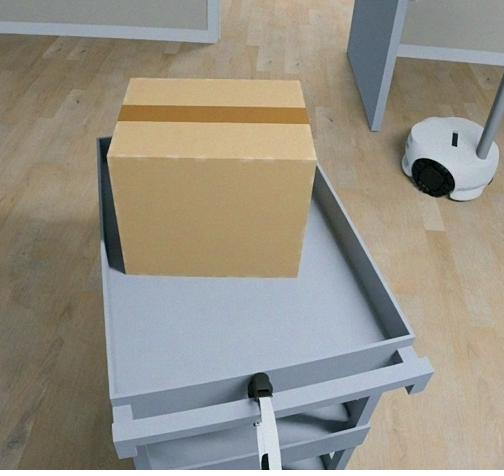

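>>> {"op": "move", "data": {"blocking": false, "cameras": ["r2_head_camera"]}}

Scene clock: 5402.60 s.
r1.base_odometry: x=-1.944 y=-0.890 heading=+0.722
r1.turned_by_wheels: +0.000
r1.turned_by_imu: +0.000
r1.base_tilt: forward=-1.6 right=+1.2
r1.lidar_m: 1.20 0.41 0.39 3.12 3.17 1.16 1.65 2.69 1.73 1.57 1.60 1.31
r1.base_status: not commanded
r1.joint_positions: lift_m=+0.800 arm_m=+0.143 wrist_yaw_rad=+1.737 wrist_pitch_rad=+0.002 wrist_roll_rad=+0.000 gripper_m=-0.011
r1.joint_status: not commanded
r1.measured_speeds: translate_m=+0.000 strafe_m=+0.000 rotate_rad=+0.000 lift_m=+0.000 arm_m=+0.000 wrist_yaw_rad=+0.000 wrist_pitch_rad=+0.000 wrist_roll_rad=+0.000
r1.motor_effort: lift_m=+24(24) arm_m=-3(4) wheel_0=+10(11) wheel_1=-2(3) wheel_2=+2(2)
r1.servo_current: wrist_yaw_rad=65(72) wrist_pitch_rad=39(52) wrist_roll_rad=46(72) gripper_m=59(65)
r1.contact_limits: arm_m 0
r1.hand_pose: x=+0.3523 y=+0.2989 z=+0.9772 quat_wxyz=(+0.646, -0.001, +0.001, +0.763) (m; r1's base frame)
r1.wrist_depth_mm: - - 246 247 248 249 250 / - - 247 248 248 249 251 / - - 247 248 248 250 251 / - - 248 249 249 250 252 / - - 249 248 250 251 252 / - - 248 184 250 252 252 / - - 249 183 251 252 253
r2.base_odometry: x=-1.986 y=+0.153 heading=-2.470
r2.turned_by_wheels: +0.000
r2.turned_by_imu: +0.000
r2.base_tilt: forward=-0.7 right=+0.0
r2.lidar_m: 0.34 0.37 2.30 2.27 2.49 2.58 2.53 2.83 2.44 2.42 2.69 0.44
r2.base_status: done
r2.joint_positions: lift_m=+0.684 arm_m=+0.000 wrist_yaw_rad=+0.000 wrist_pitch_rad=+0.002 wrist_roll_rad=+1.569 gripper_m=-0.029
r2.joint_status: not commanded
r2.measured_speeds: translate_m=+0.000 strafe_m=+0.000 rotate_rad=+0.000 lift_m=+0.000 arm_m=+0.000 wrist_yaw_rad=+0.000 wrist_pitch_rad=+0.000 wrist_roll_rad=+0.000
r2.motor_effort: lift_m=+16(16) arm_m=+4(4) wheel_0=-3(14) wheel_1=-5(7) wheel_2=+7(12)
r2.servo_current: wrist_yaw_rad=46(65) wrist_pitch_rad=39(46) wrist_roll_rad=39(65) gripper_m=78(91)
r2.hand_pose: x=+0.4593 y=-0.0874 z=+0.8617 quat_wxyz=(+0.708, +0.706, +0.001, -0.001) (m; r2's base frame)
r2.wrist_depth_mm: - - - 254 258 1756 1229 / - - - 189 251 1921 - / - - - 185 246 - - / - 455 452 180 241 - - / - 462 459 176 236 - - / - 469 187 174 180 - - / - - 473 112 227 - -
pictures: r2_head_camera
Images, in order (width x height): r2_head_camera 420x560.

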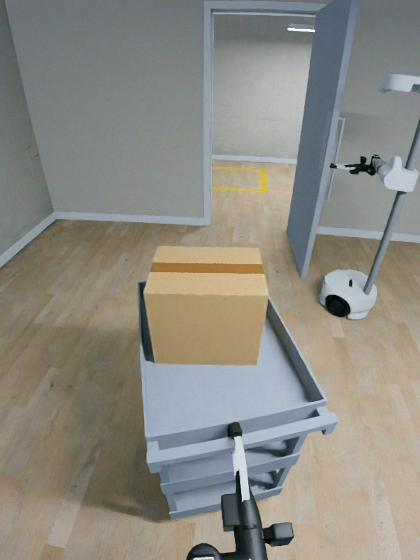

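>>> {"op": "zoom_image", "data": {"camera": "r2_head_camera", "region": [110, 220, 350, 500]}}

Scaled by 1.800 from the camera's 420x560 image, which has a finer 1200x1600 frame.

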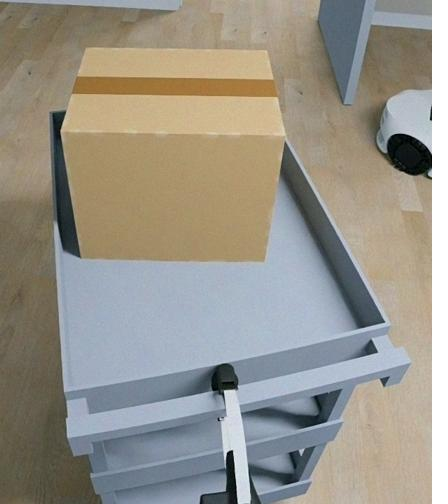

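>>> {"op": "move", "data": {"blocking": false, "r2": {"base": {"translate_m": -0.685, "strafe_m": 0.135}, "pace": "slow"}, "cameras": []}}

>>> {"op": "wait", "data": {"seconds": 1.5, "cameras": ["r2_wrist_camera"]}}

>>> {"op": "wait", "data": {"seconds": 1.5, "cameras": ["r2_head_camera"]}}

>>> {"op": "wait", "data": {"seconds": 2, "cameras": ["r2_head_camera"]}}

>>> {"op": "wait", "data": {"seconds": 5, "cameras": ["r2_head_camera"]}}

Scene clock: 5473.77 s.
move: r2 moving
r1.base_odometry: x=-1.944 y=-0.890 heading=+0.722
r1.turned_by_wheels: +0.000
r1.turned_by_imu: +0.000
r1.base_tilt: forward=-1.6 right=+1.2
r1.lidar_m: 1.16 0.42 0.38 3.11 3.18 1.22 1.60 2.65 1.74 1.59 1.59 1.33
r1.base_status: not commanded
r1.joint_positions: lift_m=+0.800 arm_m=+0.143 wrist_yaw_rad=+1.737 wrist_pitch_rad=+0.002 wrist_roll_rad=+0.000 gripper_m=-0.011
r1.joint_status: not commanded
r1.measured_speeds: translate_m=+0.000 strafe_m=+0.000 rotate_rad=+0.000 lift_m=+0.000 arm_m=+0.000 wrist_yaw_rad=+0.000 wrist_pitch_rad=+0.000 wrist_roll_rad=+0.000
r1.motor_effort: lift_m=+24(24) arm_m=-4(4) wheel_0=+10(11) wheel_1=-2(3) wheel_2=+2(2)
r1.servo_current: wrist_yaw_rad=52(59) wrist_pitch_rad=52(52) wrist_roll_rad=52(59) gripper_m=59(65)
r1.contact_limits: arm_m 0
r1.hand_pose: x=+0.3523 y=+0.2989 z=+0.9772 quat_wxyz=(+0.646, -0.001, +0.001, +0.763) (m; r1's base frame)
r1.wrist_depth_mm: - - 246 247 247 249 250 / - - 247 247 248 250 251 / - - 247 248 249 250 251 / - - 247 249 250 250 251 / - - 248 250 250 251 252 / - - 248 183 251 252 251 / - - 250 183 250 252 253
r2.base_odometry: x=-1.975 y=+0.159 heading=-2.470
r2.turned_by_wheels: +0.000
r2.turned_by_imu: +0.001
r2.base_tilt: forward=-0.6 right=+0.1
r2.lidar_m: 0.35 0.36 2.27 2.26 2.49 2.54 2.52 2.83 2.40 2.40 2.68 0.41
r2.base_status: translate_m moving; strafe_m moving
r2.joint_positions: lift_m=+0.684 arm_m=+0.000 wrist_yaw_rad=+0.001 wrist_pitch_rad=+0.002 wrist_roll_rad=+1.569 gripper_m=-0.029
r2.joint_status: not commanded
r2.measured_speeds: translate_m=-0.048 strafe_m=+0.009 rotate_rad=+0.000 lift_m=+0.000 arm_m=+0.000 wrist_yaw_rad=+0.005 wrist_pitch_rad=+0.000 wrist_roll_rad=+0.000
r2.motor_effort: lift_m=+16(16) arm_m=+4(4) wheel_0=-7(9) wheel_1=-8(8) wheel_2=+13(13)
r2.servo_current: wrist_yaw_rad=52(52) wrist_pitch_rad=39(46) wrist_roll_rad=59(59) gripper_m=85(91)
r2.hand_pose: x=+0.4594 y=-0.0871 z=+0.8617 quat_wxyz=(+0.708, +0.706, +0.001, +0.000) (m; r2's base frame)
r2.wrist_depth_mm: - - - 253 255 1708 1229 / - - - 188 251 1921 - / - - - 185 245 - - / - 455 455 180 239 - - / - 462 459 177 236 - - / - 473 186 173 181 - - / - - 473 112 229 - -
pictures: none
No camera images: "cameras" was empty.

Scene clock: 5475.27 s.
earlier move: r2 moving
r1.base_odometry: x=-1.944 y=-0.890 heading=+0.722
r1.turned_by_wheels: +0.000
r1.turned_by_imu: +0.000
r1.base_tilt: forward=-1.6 right=+1.2
r1.lidar_m: 1.19 0.42 0.38 3.11 3.17 1.28 1.68 2.66 1.73 1.56 1.61 1.33
r1.base_status: not commanded
r1.joint_positions: lift_m=+0.800 arm_m=+0.143 wrist_yaw_rad=+1.737 wrist_pitch_rad=+0.002 wrist_roll_rad=+0.000 gripper_m=-0.011
r1.joint_status: not commanded
r1.measured_speeds: translate_m=+0.000 strafe_m=+0.000 rotate_rad=+0.000 lift_m=+0.000 arm_m=+0.000 wrist_yaw_rad=+0.000 wrist_pitch_rad=+0.000 wrist_roll_rad=+0.000
r1.motor_effort: lift_m=+24(24) arm_m=-4(4) wheel_0=+10(11) wheel_1=-2(3) wheel_2=+2(2)
r1.servo_current: wrist_yaw_rad=46(72) wrist_pitch_rad=39(52) wrist_roll_rad=52(59) gripper_m=52(65)
r1.contact_limits: arm_m 0
r1.hand_pose: x=+0.3523 y=+0.2989 z=+0.9772 quat_wxyz=(+0.646, -0.001, +0.001, +0.763) (m; r1's base frame)
r1.wrist_depth_mm: - - 246 247 248 249 250 / - - 246 247 249 250 251 / - - 248 248 249 250 251 / - - 248 249 249 251 252 / - - 249 248 250 252 252 / - - 248 184 250 252 252 / - - 249 183 251 253 253
r2.base_odometry: x=-1.851 y=+0.222 heading=-2.470
r2.turned_by_wheels: +0.000
r2.turned_by_imu: +0.001
r2.base_tilt: forward=-0.7 right=+0.1
r2.lidar_m: 0.35 0.37 2.29 2.21 2.51 2.42 2.39 2.66 2.45 2.43 2.70 0.44
r2.base_status: translate_m moving; strafe_m moving
r2.joint_positions: lift_m=+0.684 arm_m=+0.000 wrist_yaw_rad=+0.005 wrist_pitch_rad=+0.002 wrist_roll_rad=+1.569 gripper_m=-0.029
r2.joint_status: not commanded
r2.measured_speeds: translate_m=-0.100 strafe_m=+0.018 rotate_rad=-0.004 lift_m=+0.000 arm_m=+0.000 wrist_yaw_rad=+0.002 wrist_pitch_rad=+0.000 wrist_roll_rad=+0.000
r2.motor_effort: lift_m=+16(16) arm_m=+4(4) wheel_0=+2(11) wheel_1=-5(8) wheel_2=+12(15)
r2.servo_current: wrist_yaw_rad=46(59) wrist_pitch_rad=39(46) wrist_roll_rad=46(65) gripper_m=85(91)
r2.hand_pose: x=+0.4597 y=-0.0859 z=+0.8617 quat_wxyz=(+0.708, +0.706, +0.003, +0.001) (m; r2's base frame)
r2.wrist_depth_mm: - - - 252 252 1708 1229 / - - - 186 249 1863 - / - - - 182 244 - - / - 455 452 179 240 - - / - 462 459 176 236 - - / - - 187 174 181 - - / - - 480 112 229 - -
wait: 1.50 s; no rest
pictures: r2_wrist_camera
Images, in order (width x height): r2_wrist_camera 616x392.

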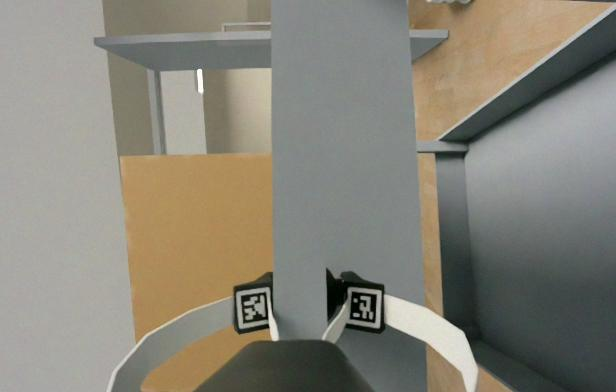

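Scene clock: 5476.77 s.
earlier move: r2 moving
r1.base_odometry: x=-1.944 y=-0.890 heading=+0.722
r1.turned_by_wheels: +0.000
r1.turned_by_imu: +0.000
r1.base_tilt: forward=-1.6 right=+1.2
r1.lidar_m: 1.19 0.40 0.39 3.11 3.17 1.43 1.71 2.66 1.75 1.54 1.62 1.30
r1.base_status: not commanded
r1.joint_positions: lift_m=+0.800 arm_m=+0.143 wrist_yaw_rad=+1.737 wrist_pitch_rad=+0.002 wrist_roll_rad=+0.000 gripper_m=-0.011
r1.joint_status: not commanded
r1.measured_speeds: translate_m=+0.000 strafe_m=+0.000 rotate_rad=+0.000 lift_m=+0.000 arm_m=+0.000 wrist_yaw_rad=+0.000 wrist_pitch_rad=+0.000 wrist_roll_rad=+0.000
r1.motor_effort: lift_m=+24(24) arm_m=-4(4) wheel_0=+11(11) wheel_1=-2(3) wheel_2=+2(2)
r1.servo_current: wrist_yaw_rad=46(72) wrist_pitch_rad=39(52) wrist_roll_rad=59(65) gripper_m=59(65)
r1.contact_limits: arm_m 0
r1.hand_pose: x=+0.3523 y=+0.2989 z=+0.9772 quat_wxyz=(+0.646, -0.001, +0.001, +0.763) (m; r1's base frame)
r1.wrist_depth_mm: - - 246 248 248 249 250 / - - 247 249 248 250 250 / - - 247 248 249 250 251 / - - 248 249 250 250 252 / - - 249 249 250 250 252 / - - 248 183 250 251 252 / - - 250 183 251 252 252
r2.base_odometry: x=-1.718 y=+0.291 heading=-2.470
r2.turned_by_wheels: +0.000
r2.turned_by_imu: +0.001
r2.base_tilt: forward=-0.7 right=+0.1
r2.lidar_m: 0.35 0.38 2.26 2.22 2.50 2.27 2.25 2.51 2.46 2.41 2.68 0.43
r2.base_status: translate_m moving; strafe_m moving
r2.joint_positions: lift_m=+0.684 arm_m=+0.000 wrist_yaw_rad=+0.006 wrist_pitch_rad=+0.002 wrist_roll_rad=+1.569 gripper_m=-0.029
r2.joint_status: not commanded
r2.measured_speeds: translate_m=-0.099 strafe_m=+0.020 rotate_rad=+0.003 lift_m=+0.000 arm_m=+0.000 wrist_yaw_rad=+0.000 wrist_pitch_rad=+0.000 wrist_roll_rad=+0.000
r2.motor_effort: lift_m=+16(16) arm_m=+4(4) wheel_0=-1(11) wheel_1=-7(8) wheel_2=+13(15)
r2.servo_current: wrist_yaw_rad=52(59) wrist_pitch_rad=39(52) wrist_roll_rad=46(65) gripper_m=85(91)
r2.hand_pose: x=+0.4598 y=-0.0856 z=+0.8617 quat_wxyz=(+0.708, +0.706, +0.003, +0.002) (m; r2's base frame)
r2.wrist_depth_mm: - - - 252 253 1708 1255 / - - - 187 249 1863 - / - - - 183 245 - - / - 452 455 180 240 - - / - 459 462 176 236 - - / - - 186 173 181 - - / - - 480 112 229 - -
wait: 1.50 s; no rest
pictures: r2_head_camera
Images, in order (width x height): r2_head_camera 420x560.

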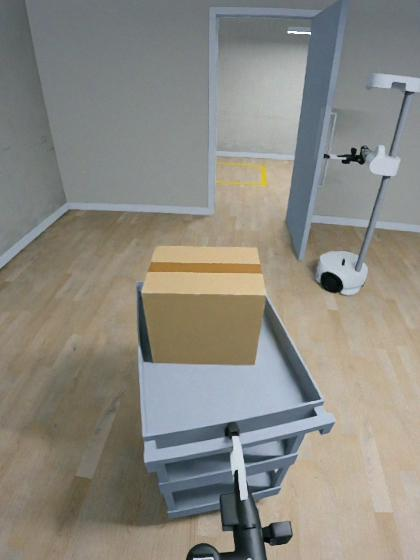

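Scene clock: 5478.77 s.
earlier move: r2 moving
r1.base_odometry: x=-1.944 y=-0.890 heading=+0.722
r1.turned_by_wheels: +0.000
r1.turned_by_imu: +0.000
r1.base_tilt: forward=-1.6 right=+1.2
r1.lidar_m: 1.20 0.40 0.39 3.10 3.15 1.58 1.85 2.66 1.74 1.55 1.60 1.32
r1.base_status: not commanded
r1.joint_positions: lift_m=+0.800 arm_m=+0.143 wrist_yaw_rad=+1.737 wrist_pitch_rad=+0.002 wrist_roll_rad=+0.000 gripper_m=-0.011
r1.joint_status: not commanded
r1.measured_speeds: translate_m=+0.000 strafe_m=+0.000 rotate_rad=+0.000 lift_m=+0.000 arm_m=+0.000 wrist_yaw_rad=+0.000 wrist_pitch_rad=+0.000 wrist_roll_rad=+0.000
r1.motor_effort: lift_m=+24(24) arm_m=-3(4) wheel_0=+11(11) wheel_1=-2(3) wheel_2=+2(2)
r1.servo_current: wrist_yaw_rad=33(72) wrist_pitch_rad=46(52) wrist_roll_rad=52(78) gripper_m=59(65)
r1.contact_limits: arm_m 0
r1.hand_pose: x=+0.3523 y=+0.2989 z=+0.9772 quat_wxyz=(+0.646, -0.001, +0.001, +0.763) (m; r1's base frame)
r1.wrist_depth_mm: - - 246 247 248 249 250 / - - 247 247 249 249 250 / - - 247 248 250 249 251 / - - 248 248 249 251 252 / - - 248 250 250 251 251 / - - 249 184 251 252 252 / - - 248 183 251 252 253
r2.base_odometry: x=-1.540 y=+0.383 heading=-2.470
r2.turned_by_wheels: +0.000
r2.turned_by_imu: +0.001
r2.base_tilt: forward=-0.7 right=+0.1
r2.lidar_m: 0.36 0.36 2.29 2.21 2.54 2.07 2.04 2.26 2.46 2.41 2.73 0.41
r2.base_status: translate_m moving; strafe_m moving
r2.joint_positions: lift_m=+0.684 arm_m=+0.000 wrist_yaw_rad=+0.006 wrist_pitch_rad=+0.002 wrist_roll_rad=+1.569 gripper_m=-0.029
r2.joint_status: not commanded
r2.measured_speeds: translate_m=-0.099 strafe_m=+0.020 rotate_rad=+0.002 lift_m=+0.000 arm_m=+0.000 wrist_yaw_rad=+0.000 wrist_pitch_rad=+0.000 wrist_roll_rad=+0.000
r2.motor_effort: lift_m=+16(16) arm_m=+4(4) wheel_0=+3(11) wheel_1=-6(8) wheel_2=+14(15)
r2.servo_current: wrist_yaw_rad=52(72) wrist_pitch_rad=46(52) wrist_roll_rad=39(65) gripper_m=78(91)
r2.hand_pose: x=+0.4598 y=-0.0856 z=+0.8617 quat_wxyz=(+0.708, +0.706, +0.003, +0.002) (m; r2's base frame)
r2.wrist_depth_mm: - - - 253 254 1756 1281 / - - - 187 250 1921 - / - - - 183 245 - - / - 455 459 181 239 - - / - 462 459 177 235 - - / - 473 186 174 180 - - / - - 473 112 228 - -
wait: 2.00 s; no rest
pictures: r2_head_camera
Images, in order (width x height): r2_head_camera 420x560.

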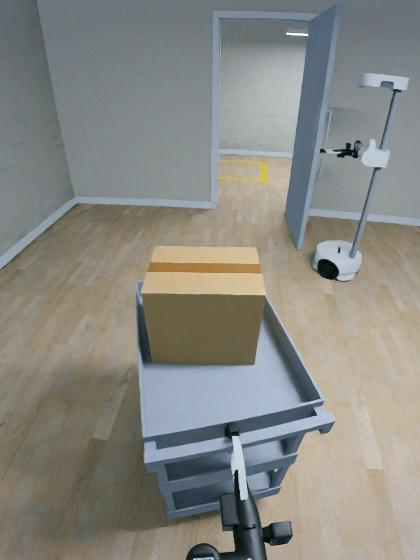

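Scene clock: 5481.50 s.
earlier move: r2 done
r1.base_odometry: x=-1.944 y=-0.890 heading=+0.722
r1.turned_by_wheels: +0.000
r1.turned_by_imu: +0.000
r1.base_tilt: forward=-1.6 right=+1.2
r1.lidar_m: 1.16 0.41 0.39 3.12 3.15 1.79 1.96 2.67 1.74 1.58 1.59 1.31
r1.base_status: not commanded
r1.joint_positions: lift_m=+0.800 arm_m=+0.143 wrist_yaw_rad=+1.737 wrist_pitch_rad=+0.002 wrist_roll_rad=+0.000 gripper_m=-0.011
r1.joint_status: not commanded
r1.measured_speeds: translate_m=+0.000 strafe_m=+0.000 rotate_rad=+0.000 lift_m=+0.000 arm_m=+0.000 wrist_yaw_rad=+0.000 wrist_pitch_rad=+0.000 wrist_roll_rad=+0.000
r1.motor_effort: lift_m=+24(24) arm_m=-4(4) wheel_0=+10(11) wheel_1=-2(3) wheel_2=+2(2)
r1.servo_current: wrist_yaw_rad=46(72) wrist_pitch_rad=39(52) wrist_roll_rad=78(78) gripper_m=59(65)
r1.contact_limits: arm_m 0
r1.hand_pose: x=+0.3523 y=+0.2989 z=+0.9772 quat_wxyz=(+0.646, -0.001, +0.001, +0.763) (m; r1's base frame)
r1.wrist_depth_mm: - - 246 247 248 249 250 / - - 247 248 248 250 251 / - - 247 248 249 250 251 / - - 248 249 249 250 251 / - - 249 248 251 251 251 / - - 248 184 250 251 253 / - - 249 183 251 253 253
r2.base_odometry: x=-1.366 y=+0.474 heading=-2.470
r2.turned_by_wheels: +0.000
r2.turned_by_imu: +0.001
r2.base_tilt: forward=-0.6 right=+0.0
r2.lidar_m: 0.35 0.37 2.26 2.21 2.28 1.88 1.84 2.06 2.44 2.43 2.74 0.42
r2.base_status: done
r2.joint_positions: lift_m=+0.684 arm_m=+0.000 wrist_yaw_rad=+0.006 wrist_pitch_rad=+0.002 wrist_roll_rad=+1.569 gripper_m=-0.029
r2.joint_status: not commanded
r2.measured_speeds: translate_m=+0.000 strafe_m=+0.000 rotate_rad=+0.000 lift_m=+0.000 arm_m=+0.000 wrist_yaw_rad=+0.000 wrist_pitch_rad=+0.000 wrist_roll_rad=+0.000
r2.motor_effort: lift_m=+16(16) arm_m=+4(4) wheel_0=+0(11) wheel_1=-5(8) wheel_2=+10(15)
r2.servo_current: wrist_yaw_rad=59(72) wrist_pitch_rad=39(52) wrist_roll_rad=46(65) gripper_m=85(91)
r2.hand_pose: x=+0.4598 y=-0.0856 z=+0.8617 quat_wxyz=(+0.708, +0.706, +0.003, +0.002) (m; r2's base frame)
r2.wrist_depth_mm: - - - 253 255 1756 1229 / - - - 188 250 1808 - / - - - 183 244 - - / - 459 452 181 240 - - / - 462 455 177 236 - - / - 466 186 173 181 - - / - - 473 112 228 - -
wait: 2.73 of 5 s (r2 has come to rest)
pictures: r2_head_camera
Images, in order (width x height): r2_head_camera 420x560.

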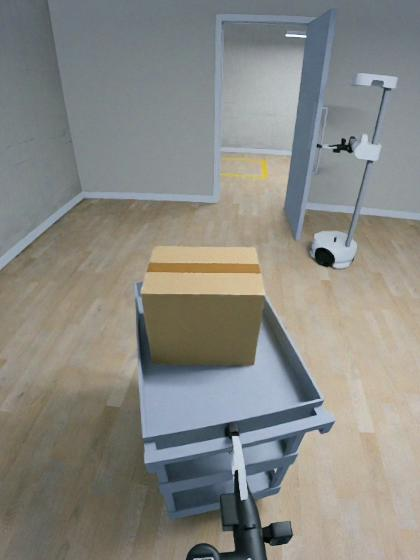

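>>> {"op": "move", "data": {"blocking": false, "r2": {"base": {"translate_m": 0.358, "strafe_m": 0.059}, "joints": {"wrist_yaw_rad": -0.1}, "speeds": {"wrist_yaw_rad": 0.03}, "pace": "slow"}, "cameras": []}}

>>> {"op": "wait", "data": {"seconds": 6, "cameras": ["r2_head_camera"]}}

>>> {"op": "zoom_image", "data": {"camera": "r2_head_camera", "region": [110, 220, 350, 500]}}

r2: "speeds": wrist_yaw_rad = 0.03 is out of range 0.05 to 1.82
Scene clock: 5535.80 s.
r1.base_odometry: x=-1.944 y=-0.890 heading=+0.722
r1.turned_by_wheels: +0.000
r1.turned_by_imu: +0.000
r1.base_tilt: forward=-1.5 right=+1.2
r1.lidar_m: 1.18 0.40 0.34 3.12 3.18 1.77 1.95 2.64 1.73 1.58 1.62 1.30
r1.base_status: not commanded
r1.joint_positions: lift_m=+0.800 arm_m=+0.143 wrist_yaw_rad=+1.737 wrist_pitch_rad=+0.002 wrist_roll_rad=+0.000 gripper_m=-0.011
r1.joint_status: not commanded
r1.measured_speeds: translate_m=+0.000 strafe_m=+0.000 rotate_rad=+0.000 lift_m=+0.000 arm_m=+0.000 wrist_yaw_rad=+0.000 wrist_pitch_rad=+0.000 wrist_roll_rad=+0.000
r1.motor_effort: lift_m=+24(24) arm_m=-4(4) wheel_0=+11(11) wheel_1=-2(3) wheel_2=+2(2)
r1.servo_current: wrist_yaw_rad=59(72) wrist_pitch_rad=39(52) wrist_roll_rad=46(78) gripper_m=52(65)
r1.contact_limits: arm_m 0
r1.hand_pose: x=+0.3523 y=+0.2989 z=+0.9772 quat_wxyz=(+0.646, -0.001, +0.001, +0.763) (m; r1's base frame)
r1.wrist_depth_mm: - - 246 247 248 249 250 / - - 247 248 247 250 250 / - - 247 248 250 250 251 / - - 248 249 249 251 252 / - - 249 249 251 251 252 / - - 249 184 251 251 252 / - - 250 183 251 252 253
r2.base_odometry: x=-1.366 y=+0.474 heading=-2.470
r2.turned_by_wheels: +0.000
r2.turned_by_imu: +0.000
r2.base_tilt: forward=-0.6 right=+0.1
r2.lidar_m: 0.35 0.35 2.24 2.22 2.29 1.86 1.84 2.09 2.43 2.42 2.70 0.45
r2.base_status: done
r2.joint_positions: lift_m=+0.684 arm_m=+0.000 wrist_yaw_rad=+0.006 wrist_pitch_rad=+0.002 wrist_roll_rad=+1.569 gripper_m=-0.029
r2.joint_status: not commanded
r2.measured_speeds: translate_m=+0.000 strafe_m=+0.000 rotate_rad=+0.000 lift_m=+0.000 arm_m=+0.000 wrist_yaw_rad=+0.000 wrist_pitch_rad=+0.000 wrist_roll_rad=+0.000
r2.motor_effort: lift_m=+16(16) arm_m=+3(4) wheel_0=+0(11) wheel_1=-5(8) wheel_2=+9(15)
r2.servo_current: wrist_yaw_rad=59(72) wrist_pitch_rad=39(52) wrist_roll_rad=52(65) gripper_m=78(91)
r2.hand_pose: x=+0.4598 y=-0.0856 z=+0.8617 quat_wxyz=(+0.708, +0.706, +0.003, +0.002) (m; r2's base frame)
r2.wrist_depth_mm: - - - 254 255 1708 1229 / - - - 188 251 1863 - / - - - 184 246 - - / - 455 455 181 240 - - / - 459 462 177 236 - - / - 469 186 174 181 - - / - - 477 112 229 - -
pictures: none

not run: a call was refused earlier in this reply.

Scaled by 1.800 from the camera's 420x560 image, which has a finer 1200x1600 frame.

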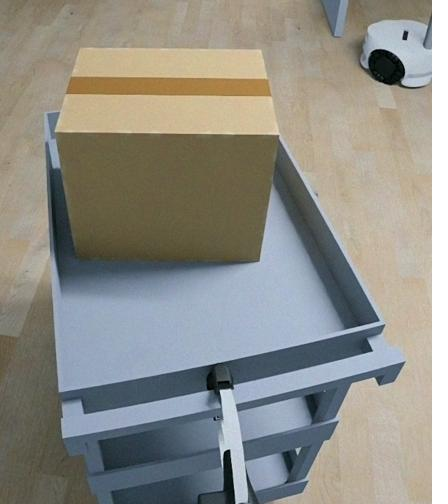

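>>> {"op": "move", "data": {"blocking": false, "r2": {"base": {"translate_m": 0.365, "strafe_m": 0.071}, "joints": {"wrist_yaw_rad": -0.15}, "speeds": {"wrist_yaw_rad": 0.05}, "pace": "slow"}, "cameras": []}}

>>> {"op": "wait", "data": {"seconds": 6, "cameras": ["r2_head_camera"]}}

>>> {"op": "zoom_image", "data": {"camera": "r2_head_camera", "region": [110, 220, 350, 500]}}

Scene clock: 5541.03 s.
move: r2 moving
r1.base_odometry: x=-1.944 y=-0.890 heading=+0.722
r1.turned_by_wheels: +0.000
r1.turned_by_imu: +0.000
r1.base_tilt: forward=-1.6 right=+1.3
r1.lidar_m: 1.21 0.40 0.39 3.11 3.17 1.78 2.01 2.68 1.73 1.54 1.58 1.31
r1.base_status: not commanded
r1.joint_positions: lift_m=+0.800 arm_m=+0.143 wrist_yaw_rad=+1.737 wrist_pitch_rad=+0.002 wrist_roll_rad=+0.000 gripper_m=-0.011
r1.joint_status: not commanded
r1.measured_speeds: translate_m=+0.000 strafe_m=+0.000 rotate_rad=+0.000 lift_m=+0.000 arm_m=+0.000 wrist_yaw_rad=+0.000 wrist_pitch_rad=+0.000 wrist_roll_rad=+0.000
r1.motor_effort: lift_m=+24(24) arm_m=-4(4) wheel_0=+10(11) wheel_1=-2(2) wheel_2=+2(2)
r1.servo_current: wrist_yaw_rad=52(65) wrist_pitch_rad=39(46) wrist_roll_rad=59(65) gripper_m=59(65)
r1.contact_limits: arm_m 0
r1.hand_pose: x=+0.3523 y=+0.2989 z=+0.9772 quat_wxyz=(+0.646, -0.001, +0.001, +0.763) (m; r1's base frame)
r1.wrist_depth_mm: - - 246 247 247 249 250 / - - 247 248 249 249 251 / - - 248 248 249 249 251 / - - 248 250 249 249 251 / - - 248 248 250 251 252 / - - 248 184 250 251 253 / - - 249 183 251 253 253
r2.base_odometry: x=-1.374 y=+0.464 heading=-2.469
r2.turned_by_wheels: +0.001
r2.turned_by_imu: +0.001
r2.base_tilt: forward=-0.7 right=+0.1
r2.lidar_m: 0.36 0.37 2.25 2.21 2.28 1.86 1.85 2.07 2.47 2.43 2.70 0.42
r2.base_status: translate_m moving; strafe_m moving
r2.joint_positions: lift_m=+0.684 arm_m=+0.000 wrist_yaw_rad=-0.009 wrist_pitch_rad=+0.002 wrist_roll_rad=+1.569 gripper_m=-0.029
r2.joint_status: wrist_yaw_rad moving
r2.measured_speeds: translate_m=+0.049 strafe_m=+0.009 rotate_rad=-0.002 lift_m=+0.000 arm_m=+0.000 wrist_yaw_rad=-0.045 wrist_pitch_rad=+0.000 wrist_roll_rad=+0.000
r2.motor_effort: lift_m=+16(16) arm_m=+4(4) wheel_0=+11(13) wheel_1=+8(9) wheel_2=-8(10)
r2.servo_current: wrist_yaw_rad=78(111) wrist_pitch_rad=39(46) wrist_roll_rad=52(59) gripper_m=85(85)
r2.hand_pose: x=+0.4585 y=-0.0900 z=+0.8617 quat_wxyz=(+0.708, +0.706, -0.002, -0.004) (m; r2's base frame)
r2.wrist_depth_mm: - - - 256 259 1708 1182 / - - - 189 252 1921 - / - - - 185 246 - - / - 455 455 181 241 - - / - 459 459 177 236 - - / - 462 186 173 181 - - / - - 469 112 227 - -
pictures: none
No camera images: "cameras" was empty.

Scene clock: 5545.53 s.
earlier move: r2 done
r1.base_odometry: x=-1.944 y=-0.890 heading=+0.722
r1.turned_by_wheels: +0.000
r1.turned_by_imu: +0.000
r1.base_tilt: forward=-1.6 right=+1.2
r1.lidar_m: 1.20 0.40 0.40 3.11 3.16 1.48 1.92 2.66 1.75 1.53 1.58 1.33
r1.base_status: not commanded
r1.joint_positions: lift_m=+0.800 arm_m=+0.143 wrist_yaw_rad=+1.737 wrist_pitch_rad=+0.002 wrist_roll_rad=+0.000 gripper_m=-0.011
r1.joint_status: not commanded
r1.measured_speeds: translate_m=+0.000 strafe_m=+0.000 rotate_rad=+0.000 lift_m=+0.000 arm_m=+0.000 wrist_yaw_rad=+0.000 wrist_pitch_rad=+0.000 wrist_roll_rad=+0.000
r1.motor_effort: lift_m=+24(24) arm_m=-3(4) wheel_0=+11(11) wheel_1=-2(3) wheel_2=+2(2)
r1.servo_current: wrist_yaw_rad=39(72) wrist_pitch_rad=46(52) wrist_roll_rad=59(78) gripper_m=52(65)
r1.contact_limits: arm_m 0
r1.hand_pose: x=+0.3523 y=+0.2989 z=+0.9772 quat_wxyz=(+0.646, -0.001, +0.001, +0.763) (m; r1's base frame)
r1.wrist_depth_mm: - - 246 247 248 249 250 / - - 247 248 249 250 251 / - - 247 248 249 250 251 / - - 248 249 250 251 252 / - - 248 248 251 252 252 / - - 248 184 251 252 253 / - - 249 183 251 252 253
r2.base_odometry: x=-1.607 y=+0.191 heading=-2.469
r2.turned_by_wheels: +0.000
r2.turned_by_imu: +0.000
r2.base_tilt: forward=-0.7 right=+0.1
r2.lidar_m: 0.35 2.62 2.15 2.08 2.39 2.24 2.19 2.46 2.59 2.56 2.84 0.43
r2.base_status: done
r2.joint_positions: lift_m=+0.684 arm_m=+0.000 wrist_yaw_rad=-0.151 wrist_pitch_rad=+0.002 wrist_roll_rad=+1.569 gripper_m=-0.029
r2.joint_status: all done
r2.measured_speeds: translate_m=+0.000 strafe_m=+0.000 rotate_rad=+0.000 lift_m=+0.000 arm_m=+0.000 wrist_yaw_rad=+0.000 wrist_pitch_rad=+0.000 wrist_roll_rad=+0.000
r2.motor_effort: lift_m=+16(16) arm_m=+4(4) wheel_0=+8(14) wheel_1=+6(9) wheel_2=-8(15)
r2.servo_current: wrist_yaw_rad=39(117) wrist_pitch_rad=39(46) wrist_roll_rad=46(65) gripper_m=85(91)
r2.hand_pose: x=+0.4429 y=-0.1297 z=+0.8617 quat_wxyz=(+0.706, +0.704, -0.052, -0.054) (m; r2's base frame)
r2.wrist_depth_mm: - - - 262 265 1756 1255 / - - - 193 257 1661 - / - - - 188 250 - - / - 455 452 181 243 - - / - 459 459 177 236 - - / - 462 187 173 180 - - / - 469 466 112 226 - -
wait: 4.50 of 6 s (r2 has come to rest)
pictures: r2_head_camera
Images, in order (width x height): r2_head_camera 420x560.

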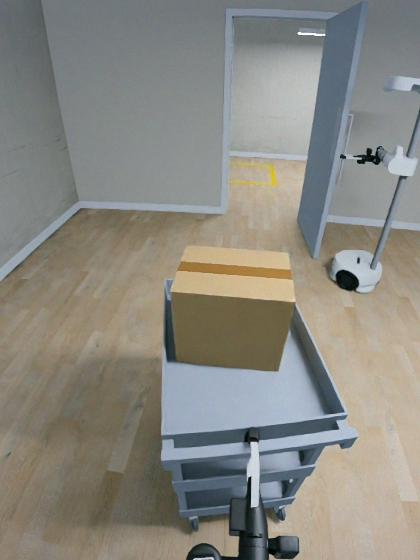

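Scaled by 1.800 from the camera's 420x560 image, which has a finer 1200x1600 frame.

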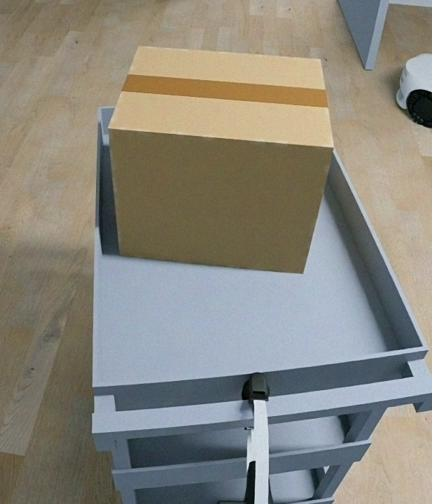

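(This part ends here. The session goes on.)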